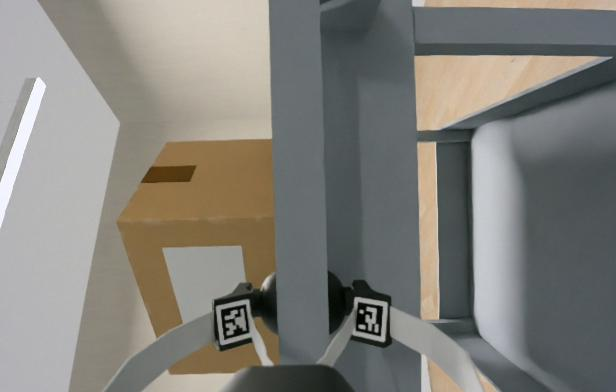

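Emit:
move(blocking=false, cameras=[], r1={"base":{"translate_m":0.05,"strafe_m":-0.14},"pace":"slow","contact_limits":{"translate_m":0.4}})

Emit:
wait(seconds=4, cameras=["r1_wrist_camera","r1_head_camera"])

Scene clock: 1561.63 s.
move: r1 moving
r1.base_odometry: x=-0.743 y=+1.857 heading=-0.608
r1.turned_by_wheels: +0.000
r1.turned_by_imu: +0.000
r1.base_tilt: forward=-1.6 right=+1.3
r1.lidar_m: 0.50 0.52 2.96 0.48 1.10 2.57 3.83 5.68 0.67 0.48 0.46 0.52
r1.base_status: translate_m moving; strafe_m moving
r1.joint_positions: lift_m=+0.687 arm_m=+0.080 wrist_yaw_rad=-0.058 wrist_pitch_rad=+0.004 wrist_roll_rad=+1.568 gripper_m=-0.009
r1.joint_status: not commanded
r1.measured_speeds: translate_m=+0.016 strafe_m=-0.047 rotate_rad=+0.003 lift_m=+0.000 arm_m=+0.000 wrist_yaw_rad=+0.008 wrist_pitch_rad=+0.000 wrist_roll_rad=+0.000
r1.motor_effort: lift_m=+24(25) arm_m=+4(4) wheel_0=+9(10) wheel_1=-5(7) wheel_2=-3(4)
r1.servo_current: wrist_yaw_rad=46(72) wrist_pitch_rad=39(46) wrist_roll_rad=46(52) gripper_m=65(72)
r1.contact_limits: translate_m 0.4
r1.hand_pose: x=+0.5337 y=-0.1040 z=+0.8636 quat_wxyz=(+0.708, +0.706, -0.019, -0.022) (m; r1's base frame)
r1.wrist_depth_mm: - - - 189 249 257 257 / - - - 250 250 1661 1182 / - - - 249 250 - - / - - 517 250 250 - - / - 508 492 250 251 - - / - - 211 200 184 - - / - - 603 144 251 - -
r2: as last shown
r2.lidar_m: 1.15 0.33 0.33 3.29 3.38 4.58 - 2.10 1.55 1.45 1.53 1.19
r2.motor_effort: lift_m=+21(21) arm_m=-4(4) wheel_0=+12(12) wheel_1=-2(3) wheel_2=-3(4)
r2.servo_current: wrist_yaw_rad=52(52) wrist_pitch_rad=52(59) wrist_roll_rad=52(52) gripper_m=104(104)
r2.wrist_depth_mm: - - 242 163 239 237 237 / - - 244 164 241 239 238 / - - 245 164 242 241 240 / - - 247 167 245 243 242 / - - 249 166 246 244 243 / - - 187 167 183 246 245 / - - 252 - 248 246 246
pictures: none
No camera images: "cameras" was empty.

Scene clock: 1563.90 s.
earlier move: r1 done
r1.base_odometry: x=-0.779 y=+1.725 heading=-0.608
r1.turned_by_wheels: +0.000
r1.turned_by_imu: +0.000
r1.base_tilt: forward=-1.6 right=+1.3
r1.lidar_m: 0.46 0.46 3.14 0.60 1.14 2.70 4.07 5.66 0.47 0.35 0.34 0.38
r1.base_status: done
r1.joint_positions: lift_m=+0.687 arm_m=+0.080 wrist_yaw_rad=-0.057 wrist_pitch_rad=+0.004 wrist_roll_rad=+1.568 gripper_m=-0.009
r1.joint_status: not commanded
r1.measured_speeds: all 0
r1.motor_effort: lift_m=+25(25) arm_m=+4(4) wheel_0=+6(12) wheel_1=-3(7) wheel_2=+2(4)
r1.servo_current: wrist_yaw_rad=59(72) wrist_pitch_rad=39(52) wrist_roll_rad=46(72) gripper_m=65(72)
r1.contact_limits: translate_m 0.4
r1.hand_pose: x=+0.5338 y=-0.1036 z=+0.8636 quat_wxyz=(+0.708, +0.706, -0.019, -0.022) (m; r1's base frame)
r1.wrist_depth_mm: - - - 224 - 1537 1138 / - - - - 287 298 300 / - - - - 272 1756 - / - - - 263 264 - - / - - 500 253 256 - - / - 500 211 200 183 - - / - 535 512 144 241 - -
r2.base_odometry: x=-2.319 y=-2.388 heading=-2.139
r2.turned_by_wheels: +0.000
r2.turned_by_imu: +0.000
r2.base_tilt: forward=-0.7 right=+0.1
r2.lidar_m: 1.15 0.33 0.32 3.30 3.40 4.60 - 2.17 1.54 1.46 1.52 1.23
r2.base_status: not commanded
r2.joint_positions: lift_m=+0.840 arm_m=+0.000 wrist_yaw_rad=+1.653 wrist_pitch_rad=+0.008 wrist_roll_rad=+0.000 gripper_m=-0.024
r2.joint_status: not commanded
r2.measured_speeds: all 0
r2.motor_effort: lift_m=+21(21) arm_m=-4(4) wheel_0=+12(12) wheel_1=-2(3) wheel_2=-3(4)
r2.servo_current: wrist_yaw_rad=52(59) wrist_pitch_rad=52(59) wrist_roll_rad=39(59) gripper_m=104(111)
r2.hand_pose: x=+0.2344 y=+0.2946 z=+1.0157 quat_wxyz=(+0.677, -0.003, +0.003, +0.736) (m; r2's base frame)
r2.wrist_depth_mm: - - 242 163 240 238 237 / - - 243 164 241 240 239 / - - 246 165 243 242 241 / - - 248 167 244 243 242 / - - 249 166 246 245 244 / - - 187 167 182 247 245 / - - 251 - 248 246 247
wait: 2.27 of 4 s (r1 has come to rest)
pictures: r1_head_camera, r1_wrist_camera
Images, in order (width x height): r1_head_camera 420x560, r1_wrist_camera 616x392.

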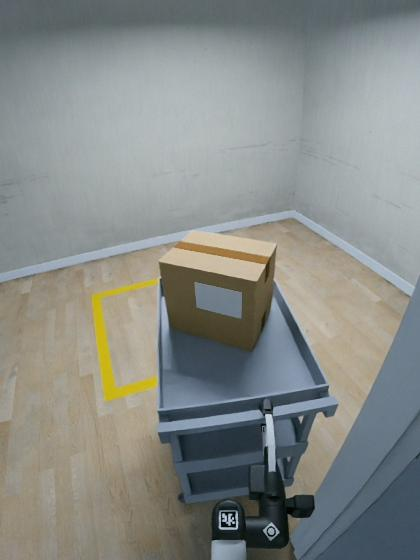

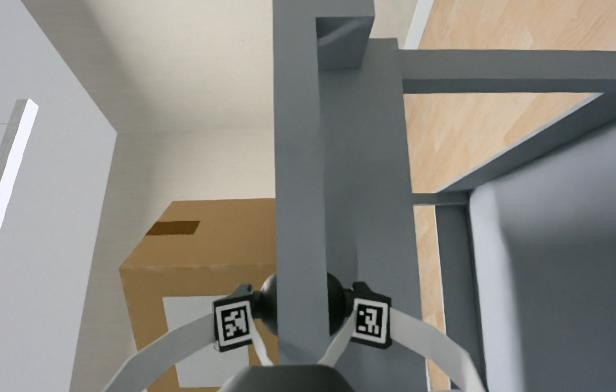

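Emit:
move(blocking=false, cameras=[], r1={"base":{"rotate_rad":-0.16},"joints":{"wrist_yaw_rad":0.02},"speeds":{"wrist_yaw_rad":0.2},"pace":"slow"})

Emit:
wait(seconds=3, cameras=["r1_wrist_camera","r1_head_camera"])

Scene clock: 1583.43 s.
move: r1 moving
r1.base_odometry: x=-0.779 y=+1.725 heading=-0.723
r1.turned_by_wheels: -0.115
r1.turned_by_imu: -0.116
r1.base_tilt: forward=-1.6 right=+1.2
r1.lidar_m: 0.46 0.46 3.20 0.61 0.63 2.57 3.62 5.64 0.56 0.36 0.33 0.33
r1.base_status: rotate_rad moving
r1.joint_positions: lift_m=+0.687 arm_m=+0.080 wrist_yaw_rad=+0.022 wrist_pitch_rad=+0.004 wrist_roll_rad=+1.568 gripper_m=-0.009
r1.joint_status: wrist_yaw_rad moving
r1.measured_speeds: translate_m=-0.001 strafe_m=-0.001 rotate_rad=-0.308 lift_m=+0.000 arm_m=+0.000 wrist_yaw_rad=+0.024 wrist_pitch_rad=+0.000 wrist_roll_rad=+0.000
r1.motor_effort: lift_m=+25(25) arm_m=+4(4) wheel_0=+8(11) wheel_1=+5(9) wheel_2=+7(10)
r1.servo_current: wrist_yaw_rad=39(72) wrist_pitch_rad=46(46) wrist_roll_rad=52(52) gripper_m=59(65)
r1.hand_pose: x=+0.5411 y=-0.0811 z=+0.8636 quat_wxyz=(+0.708, +0.706, +0.009, +0.006) (m; r1's base frame)
r1.wrist_depth_mm: - - - - - 1661 1182 / - - - 238 306 310 314 / - - - - 296 1618 496 / - - - - 282 1808 - / - - 574 210 270 - - / - 484 212 201 183 - - / - 488 504 144 248 129 -
r2: as last shown
r2.base_tilt: forward=-0.6 right=+0.1
r2.lidar_m: 1.13 0.36 0.31 3.27 3.42 4.59 - 2.13 1.54 1.46 1.54 1.21
r2.motor_effort: lift_m=+21(21) arm_m=-4(4) wheel_0=+12(12) wheel_1=-3(3) wheel_2=-4(4)
r2.servo_current: wrist_yaw_rad=46(65) wrist_pitch_rad=46(59) wrist_roll_rad=52(59) gripper_m=104(111)
r2.wrist_depth_mm: - - 241 163 239 238 237 / - - 244 164 240 240 238 / - - 246 164 243 240 241 / - - 246 167 244 243 242 / - - 249 166 246 245 244 / - - 186 167 182 245 244 / - - 251 - 249 248 247
pictures: none
No camera images: "cameras" was empty.

Scene clock: 1584.03 s.
earlier move: r1 done
r1.base_odometry: x=-0.779 y=+1.725 heading=-0.768
r1.turned_by_wheels: -0.044
r1.turned_by_imu: -0.045
r1.base_tilt: forward=-1.6 right=+1.3
r1.lidar_m: 0.42 0.43 3.20 0.62 0.62 2.56 3.47 5.66 0.59 0.37 0.34 0.35
r1.base_status: done
r1.joint_positions: lift_m=+0.687 arm_m=+0.080 wrist_yaw_rad=+0.022 wrist_pitch_rad=+0.004 wrist_roll_rad=+1.568 gripper_m=-0.009
r1.joint_status: all done
r1.measured_speeds: all 0
r1.motor_effort: lift_m=+25(25) arm_m=+1(4) wheel_0=+2(11) wheel_1=+0(9) wheel_2=+2(10)
r1.servo_current: wrist_yaw_rad=46(72) wrist_pitch_rad=39(52) wrist_roll_rad=39(59) gripper_m=65(65)
r1.hand_pose: x=+0.5411 y=-0.0811 z=+0.8636 quat_wxyz=(+0.708, +0.706, +0.009, +0.006) (m; r1's base frame)
r1.wrist_depth_mm: 122 127 126 128 125 133 134 / - - - 264 - 1618 1182 / - - - - 324 1576 445 / - - - - 300 1863 - / - - 699 220 278 - - / - - 209 202 182 - - / - 477 484 144 249 129 -
r2.base_odometry: x=-2.319 y=-2.388 heading=-2.139
r2.turned_by_wheels: +0.000
r2.turned_by_imu: +0.000
r2.base_tilt: forward=-0.7 right=+0.1
r2.lidar_m: 1.15 0.35 0.30 3.29 3.38 4.57 - 2.12 1.54 1.46 1.51 1.21
r2.base_status: not commanded
r2.joint_positions: lift_m=+0.840 arm_m=+0.000 wrist_yaw_rad=+1.653 wrist_pitch_rad=+0.008 wrist_roll_rad=+0.000 gripper_m=-0.024
r2.joint_status: not commanded
r2.measured_speeds: all 0
r2.motor_effort: lift_m=+21(21) arm_m=-4(4) wheel_0=+12(12) wheel_1=-3(3) wheel_2=-3(4)
r2.servo_current: wrist_yaw_rad=52(65) wrist_pitch_rad=52(59) wrist_roll_rad=46(59) gripper_m=98(111)
r2.hand_pose: x=+0.2344 y=+0.2946 z=+1.0157 quat_wxyz=(+0.677, -0.003, +0.003, +0.736) (m; r2's base frame)
r2.wrist_depth_mm: - - 242 163 240 238 238 / - - 244 164 242 240 238 / - - 244 164 241 241 239 / - - 247 167 244 244 242 / - - 248 166 245 244 243 / - - 187 167 182 247 245 / - - 251 - 249 247 247
wait: 0.60 of 3 s (r1 has come to rest)
pictures: r1_head_camera, r1_wrist_camera
Images, in order (width x height): r1_head_camera 420x560, r1_wrist_camera 616x392.

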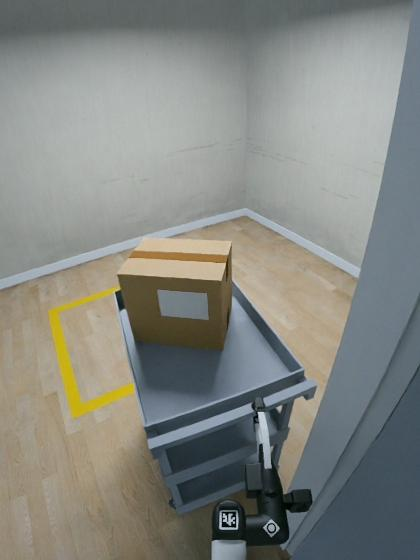

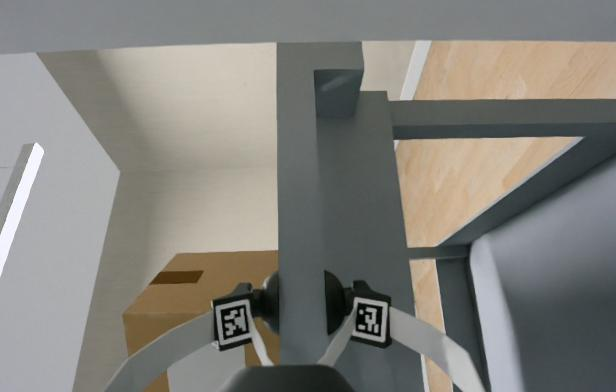

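Emit:
move(blocking=false, cameras=[], r1={"base":{"translate_m":0.16,"strafe_m":0.06},"pace":"slow","contact_limits":{"translate_m":0.4}})

Emit:
wait(seconds=4, cameras=["r1_wrist_camera","r1_head_camera"])

Scene clock: 1596.87 s.
move: r1 moving
r1.base_odometry: x=-0.767 y=+1.720 heading=-0.767
r1.turned_by_wheels: +0.000
r1.turned_by_imu: +0.000
r1.base_tilt: forward=-1.6 right=+1.3
r1.lidar_m: 0.42 0.41 3.15 0.63 0.61 2.54 3.48 5.69 0.59 0.36 0.32 0.35
r1.base_status: translate_m moving; strafe_m moving
r1.joint_positions: lift_m=+0.687 arm_m=+0.080 wrist_yaw_rad=+0.022 wrist_pitch_rad=+0.004 wrist_roll_rad=+1.568 gripper_m=-0.009
r1.joint_status: not commanded
r1.measured_speeds: translate_m=+0.049 strafe_m=+0.018 rotate_rad=-0.002 lift_m=+0.000 arm_m=+0.000 wrist_yaw_rad=+0.000 wrist_pitch_rad=+0.000 wrist_roll_rad=+0.000
r1.motor_effort: lift_m=+25(25) arm_m=-3(4) wheel_0=+6(10) wheel_1=+8(8) wheel_2=-6(6)
r1.servo_current: wrist_yaw_rad=59(59) wrist_pitch_rad=39(52) wrist_roll_rad=52(65) gripper_m=59(65)
r1.contact_limits: translate_m 0.4
r1.hand_pose: x=+0.5411 y=-0.0811 z=+0.8636 quat_wxyz=(+0.708, +0.706, +0.009, +0.006) (m; r1's base frame)
r1.wrist_depth_mm: 121 122 113 122 124 128 1098 / - - - 271 - 1756 1182 / - - - - 330 342 345 / - - - - 304 1756 - / - - - 640 281 1863 - / - - 209 202 183 - - / - 469 469 144 247 - -
r2: as last shown
r2.lidar_m: 1.15 0.32 0.33 3.27 3.39 4.59 - 2.14 1.51 1.45 1.50 1.23
r2.motor_effort: lift_m=+21(21) arm_m=-4(4) wheel_0=+11(12) wheel_1=-2(3) wheel_2=-4(4)
r2.servo_current: wrist_yaw_rad=52(59) wrist_pitch_rad=46(59) wrist_roll_rad=52(59) gripper_m=104(104)
r2.wrist_depth_mm: - - 242 163 239 238 237 / - - 243 164 241 239 238 / - - 246 165 243 241 241 / - - 248 167 245 243 241 / - - 248 166 246 245 244 / - - 187 167 182 246 245 / - - 251 - 249 247 247
pictures: none
No camera images: "cameras" was empty.

Scene clock: 1599.30 s.
earlier move: r1 done
r1.base_odometry: x=-0.622 y=+1.658 heading=-0.768
r1.turned_by_wheels: +0.000
r1.turned_by_imu: -0.001
r1.base_tilt: forward=-1.6 right=+1.3
r1.lidar_m: 0.39 0.38 2.97 2.62 0.61 2.60 3.51 5.82 0.50 0.33 0.29 0.33
r1.base_status: done
r1.joint_positions: lift_m=+0.687 arm_m=+0.080 wrist_yaw_rad=+0.014 wrist_pitch_rad=+0.004 wrist_roll_rad=+1.568 gripper_m=-0.009
r1.joint_status: not commanded
r1.measured_speeds: all 0
r1.motor_effort: lift_m=+25(25) arm_m=+4(4) wheel_0=-1(10) wheel_1=+1(8) wheel_2=-3(13)
r1.servo_current: wrist_yaw_rad=52(72) wrist_pitch_rad=39(52) wrist_roll_rad=65(65) gripper_m=52(65)
r1.contact_limits: translate_m 0.4
r1.hand_pose: x=+0.5405 y=-0.0832 z=+0.8636 quat_wxyz=(+0.708, +0.706, +0.007, +0.004) (m; r1's base frame)
r1.wrist_depth_mm: - - - 243 - 1756 1205 / - - - 227 301 307 309 / - - - - 281 1618 1255 / - - - 259 259 1708 - / - - - 241 245 - - / - 484 206 187 184 - - / - 442 445 143 215 - -
r2.base_odometry: x=-2.319 y=-2.388 heading=-2.139
r2.turned_by_wheels: +0.000
r2.turned_by_imu: +0.000
r2.base_tilt: forward=-0.6 right=+0.1
r2.lidar_m: 1.17 0.37 0.32 3.27 3.41 4.59 - 2.15 1.56 1.46 1.51 1.22
r2.base_status: not commanded
r2.joint_positions: lift_m=+0.840 arm_m=+0.000 wrist_yaw_rad=+1.653 wrist_pitch_rad=+0.008 wrist_roll_rad=+0.000 gripper_m=-0.024
r2.joint_status: not commanded
r2.measured_speeds: all 0
r2.motor_effort: lift_m=+21(21) arm_m=-4(4) wheel_0=+11(12) wheel_1=-3(3) wheel_2=-4(4)
r2.servo_current: wrist_yaw_rad=39(65) wrist_pitch_rad=46(59) wrist_roll_rad=39(59) gripper_m=104(111)
r2.hand_pose: x=+0.2344 y=+0.2946 z=+1.0157 quat_wxyz=(+0.677, -0.003, +0.003, +0.736) (m; r2's base frame)
r2.wrist_depth_mm: - - 242 163 239 239 238 / - - 244 164 241 239 238 / - - 246 165 242 241 240 / - - 248 167 244 243 242 / - - 248 166 246 244 243 / - - 186 167 182 245 246 / - - 251 - 251 246 246
wait: 2.43 of 4 s (r1 has come to rest)
pictures: r1_head_camera, r1_wrist_camera
Images, in order (width x height): r1_head_camera 420x560, r1_wrist_camera 616x392.

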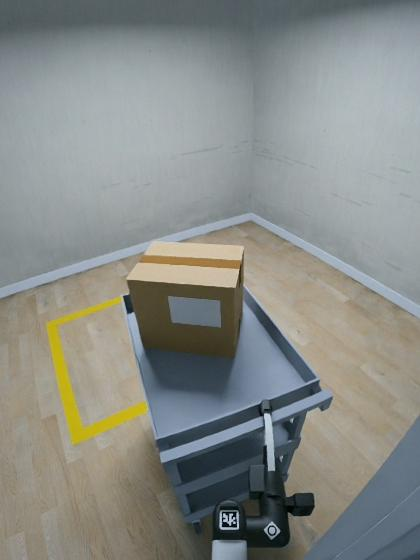

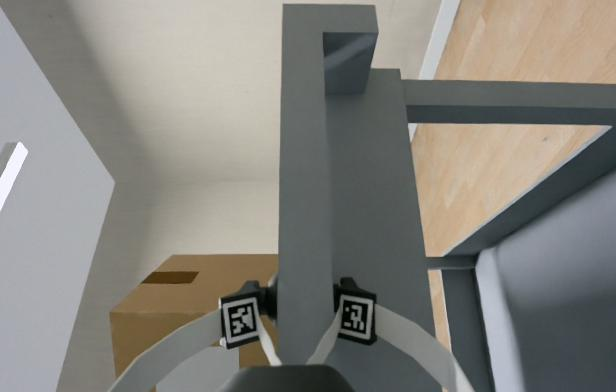

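Emit:
move(blocking=false, cameras=[], r1={"base":{"translate_m":0.18,"strafe_m":0.10},"pace":"slow","contact_limits":{"translate_m":0.4}})

Emit:
wait(seconds=4, cameras=["r1_wrist_camera","r1_head_camera"])

Scene clock: 1615.20 s.
move: r1 moving
r1.base_odometry: x=-0.608 y=+1.654 heading=-0.768
r1.turned_by_wheels: -0.001
r1.turned_by_imu: -0.001
r1.base_tilt: forward=-1.6 right=+1.3
r1.lidar_m: 0.39 0.37 2.99 2.63 0.62 2.56 3.51 5.84 0.50 0.31 0.28 0.35
r1.base_status: translate_m moving; strafe_m moving
r1.joint_positions: lift_m=+0.687 arm_m=+0.080 wrist_yaw_rad=+0.014 wrist_pitch_rad=+0.004 wrist_roll_rad=+1.568 gripper_m=-0.009
r1.joint_status: not commanded
r1.measured_speeds: translate_m=+0.050 strafe_m=+0.028 rotate_rad=+0.000 lift_m=+0.000 arm_m=+0.000 wrist_yaw_rad=+0.000 wrist_pitch_rad=+0.000 wrist_roll_rad=+0.000
r1.motor_effort: lift_m=+25(25) arm_m=+4(4) wheel_0=-2(3) wheel_1=+4(7) wheel_2=-9(10)
r1.servo_current: wrist_yaw_rad=52(59) wrist_pitch_rad=39(46) wrist_roll_rad=59(59) gripper_m=46(52)
r1.contact_limits: translate_m 0.4
r1.hand_pose: x=+0.5405 y=-0.0832 z=+0.8636 quat_wxyz=(+0.708, +0.706, +0.007, +0.004) (m; r1's base frame)
r1.wrist_depth_mm: - - - 241 - 1756 1205 / - - - 227 301 306 309 / - - - - 281 1661 1160 / - - - 259 259 1756 - / - - - 241 243 - - / - 480 204 187 182 - - / - 445 449 142 213 - -
r2: as last shown
r2.base_tilt: forward=-0.7 right=+0.0
r2.lidar_m: 1.15 0.35 0.30 3.29 3.43 4.59 - 2.10 1.56 1.45 1.53 1.20
r2.motor_effort: lift_m=+21(21) arm_m=-4(4) wheel_0=+12(12) wheel_1=-3(3) wheel_2=-4(4)
r2.servo_current: wrist_yaw_rad=46(59) wrist_pitch_rad=52(59) wrist_roll_rad=39(59) gripper_m=91(104)
r2.wrist_depth_mm: - - 241 163 240 238 237 / - - 243 164 242 240 239 / - - 245 164 243 241 240 / - - 246 168 244 242 243 / - - 249 166 245 245 243 / - - 187 167 182 247 245 / - - 251 - 249 247 247
pictures: none
No camera images: "cameras" was empty.

Scene clock: 1617.90 s.
earlier move: r1 done
r1.base_odometry: x=-0.423 y=+1.604 heading=-0.768
r1.turned_by_wheels: +0.001
r1.turned_by_imu: +0.001
r1.base_tilt: forward=-1.6 right=+1.3
r1.lidar_m: 0.41 0.41 2.77 2.61 0.64 0.65 3.51 6.02 0.48 0.35 0.34 0.54
r1.base_status: done
r1.joint_positions: lift_m=+0.687 arm_m=+0.080 wrist_yaw_rad=+0.014 wrist_pitch_rad=+0.004 wrist_roll_rad=+1.568 gripper_m=-0.009
r1.joint_status: not commanded
r1.measured_speeds: all 0
r1.motor_effort: lift_m=+24(25) arm_m=+4(5) wheel_0=+1(4) wheel_1=+3(8) wheel_2=-3(11)
r1.servo_current: wrist_yaw_rad=52(72) wrist_pitch_rad=46(52) wrist_roll_rad=59(65) gripper_m=46(59)
r1.contact_limits: translate_m 0.4
r1.hand_pose: x=+0.5405 y=-0.0832 z=+0.8636 quat_wxyz=(+0.708, +0.706, +0.007, +0.004) (m; r1's base frame)
r1.wrist_depth_mm: - - - 218 - 1708 1229 / - - - 207 278 287 289 / - - - - 262 1756 1255 / - - - 252 250 1808 - / - - 525 236 241 - - / - 459 192 187 183 - - / - 480 477 144 220 - -
r2.base_odometry: x=-2.319 y=-2.388 heading=-2.139
r2.turned_by_wheels: +0.000
r2.turned_by_imu: +0.000
r2.base_tilt: forward=-0.7 right=+0.1
r2.lidar_m: 1.16 0.35 0.30 3.28 3.40 4.59 - 2.14 1.54 1.46 1.51 1.22
r2.base_status: not commanded
r2.joint_positions: lift_m=+0.840 arm_m=+0.000 wrist_yaw_rad=+1.653 wrist_pitch_rad=+0.008 wrist_roll_rad=+0.000 gripper_m=-0.024
r2.joint_status: not commanded
r2.measured_speeds: all 0
r2.motor_effort: lift_m=+21(21) arm_m=-4(4) wheel_0=+12(12) wheel_1=-3(3) wheel_2=-3(4)
r2.servo_current: wrist_yaw_rad=39(59) wrist_pitch_rad=59(59) wrist_roll_rad=46(65) gripper_m=98(111)
r2.hand_pose: x=+0.2344 y=+0.2946 z=+1.0157 quat_wxyz=(+0.677, -0.003, +0.003, +0.736) (m; r2's base frame)
r2.wrist_depth_mm: - - 242 163 240 239 237 / - - 243 164 241 240 238 / - - 245 165 243 241 241 / - - 247 167 245 243 241 / - - 248 166 246 245 243 / - - 187 167 182 246 244 / - - 251 - 249 248 246
wait: 2.70 of 4 s (r1 has come to rest)
pictures: r1_head_camera, r1_wrist_camera
Images, in order (width x height): r1_head_camera 420x560, r1_wrist_camera 616x392.

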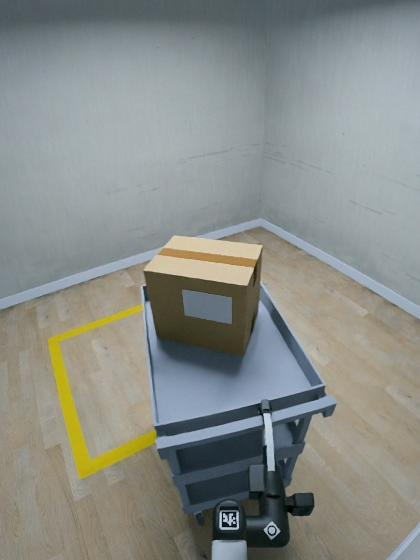

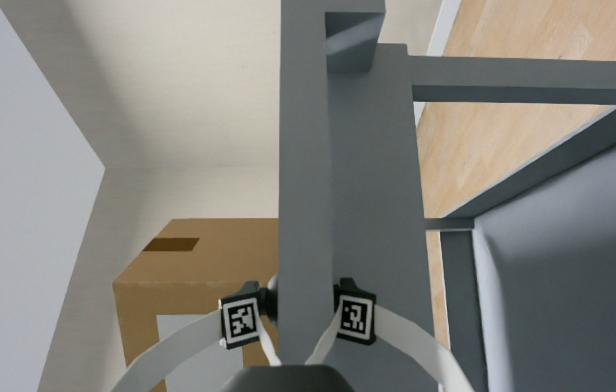

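Emit:
move(blocking=false, cameras=[], r1={"base":{"translate_m":0.15,"strafe_m":-0.035},"pace":"slow","contact_limits":{"translate_m":0.4}})

Emit:
wait(seconds=4, cameras=["r1_wrist_camera","r1_head_camera"])

Scene clock: 1635.73 s.
move: r1 moving
r1.base_odometry: x=-0.416 y=+1.594 heading=-0.767
r1.turned_by_wheels: +0.000
r1.turned_by_imu: +0.000
r1.base_tilt: forward=-1.6 right=+1.3
r1.lidar_m: 0.43 0.43 2.75 2.63 0.66 0.66 3.56 6.05 0.43 0.33 0.35 0.51
r1.base_status: translate_m moving; strafe_m moving
r1.joint_positions: lift_m=+0.687 arm_m=+0.080 wrist_yaw_rad=+0.017 wrist_pitch_rad=+0.004 wrist_roll_rad=+1.568 gripper_m=-0.009
r1.joint_status: not commanded
r1.measured_speeds: translate_m=+0.048 strafe_m=-0.012 rotate_rad=-0.001 lift_m=+0.000 arm_m=+0.000 wrist_yaw_rad=+0.022 wrist_pitch_rad=+0.000 wrist_roll_rad=+0.000
r1.motor_effort: lift_m=+25(25) arm_m=+4(4) wheel_0=+8(8) wheel_1=+6(6) wheel_2=-6(8)
r1.servo_current: wrist_yaw_rad=39(65) wrist_pitch_rad=52(52) wrist_roll_rad=52(65) gripper_m=52(52)
r1.contact_limits: translate_m 0.4
r1.hand_pose: x=+0.5407 y=-0.0826 z=+0.8636 quat_wxyz=(+0.708, +0.706, +0.007, +0.005) (m; r1's base frame)
r1.wrist_depth_mm: - - - 216 - 1756 1205 / - - - 206 276 287 287 / - - - - 263 1708 1229 / - - - 252 251 1756 - / - - 521 236 241 - - / - 459 193 187 186 - - / - 477 473 145 221 - -
r2: as last shown
r2.lidar_m: 1.15 0.37 0.32 3.27 3.40 4.60 - 2.16 1.55 1.45 1.52 1.23
r2.servo_current: wrist_yaw_rad=52(52) wrist_pitch_rad=46(52) wrist_roll_rad=46(59) gripper_m=104(111)
r2.wrist_depth_mm: - - 243 163 240 238 238 / - - 244 164 241 240 238 / - - 244 164 243 242 241 / - - 246 167 244 242 241 / - - 248 166 246 244 243 / - - 187 167 182 246 246 / - - 251 - 249 248 247
pictures: none
No camera images: "cameras" was empty.

Scene clock: 1638.03 s.
earlier move: r1 done
r1.base_odometry: x=-0.339 y=+1.475 heading=-0.767
r1.turned_by_wheels: +0.000
r1.turned_by_imu: +0.000
r1.base_tilt: forward=-1.6 right=+1.3
r1.lidar_m: 0.42 0.40 2.68 2.75 0.83 0.78 3.59 6.14 0.31 0.30 0.67 0.51
r1.base_status: done
r1.joint_positions: lift_m=+0.687 arm_m=+0.080 wrist_yaw_rad=+0.020 wrist_pitch_rad=+0.004 wrist_roll_rad=+1.568 gripper_m=-0.009
r1.joint_status: not commanded
r1.measured_speeds: all 0
r1.motor_effort: lift_m=+25(25) arm_m=+4(4) wheel_0=+5(10) wheel_1=+2(6) wheel_2=+0(8)
r1.servo_current: wrist_yaw_rad=59(65) wrist_pitch_rad=39(52) wrist_roll_rad=59(72) gripper_m=46(52)
r1.contact_limits: translate_m 0.4
r1.hand_pose: x=+0.5409 y=-0.0817 z=+0.8636 quat_wxyz=(+0.708, +0.706, +0.008, +0.006) (m; r1's base frame)
r1.wrist_depth_mm: - - - 220 - 1756 1205 / - - - 208 279 287 287 / - - - - 264 1661 1205 / - - - 252 253 1808 - / - - 539 237 241 - - / - 452 193 187 185 - - / - 477 473 143 220 - -
r2.base_odometry: x=-2.319 y=-2.388 heading=-2.139
r2.turned_by_wheels: +0.000
r2.turned_by_imu: +0.000
r2.base_tilt: forward=-0.7 right=+0.0
r2.lidar_m: 1.15 0.32 0.31 3.26 3.38 4.58 - 2.14 1.56 1.43 1.54 1.22
r2.base_status: not commanded
r2.joint_positions: lift_m=+0.840 arm_m=+0.000 wrist_yaw_rad=+1.653 wrist_pitch_rad=+0.008 wrist_roll_rad=+0.000 gripper_m=-0.024
r2.joint_status: not commanded
r2.measured_speeds: all 0
r2.motor_effort: lift_m=+21(21) arm_m=-4(4) wheel_0=+12(12) wheel_1=-2(3) wheel_2=-4(4)
r2.servo_current: wrist_yaw_rad=52(59) wrist_pitch_rad=52(59) wrist_roll_rad=46(65) gripper_m=104(111)
r2.hand_pose: x=+0.2344 y=+0.2946 z=+1.0157 quat_wxyz=(+0.677, -0.003, +0.003, +0.736) (m; r2's base frame)
r2.wrist_depth_mm: - - 243 163 239 239 237 / - - 244 164 240 241 239 / - - 246 164 243 242 241 / - - 247 167 244 243 242 / - - 249 166 246 244 244 / - - 186 167 182 246 245 / - - 251 - 250 247 246
wait: 2.30 of 4 s (r1 has come to rest)
pictures: r1_head_camera, r1_wrist_camera
Images, in order (width x height): r1_head_camera 420x560, r1_wrist_camera 616x392.

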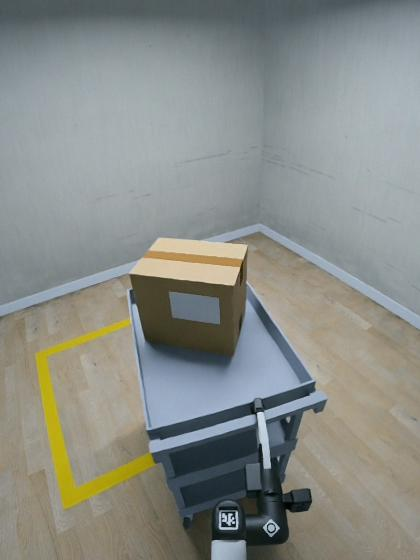

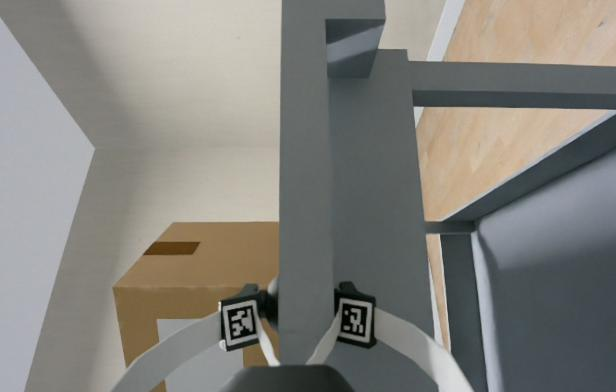

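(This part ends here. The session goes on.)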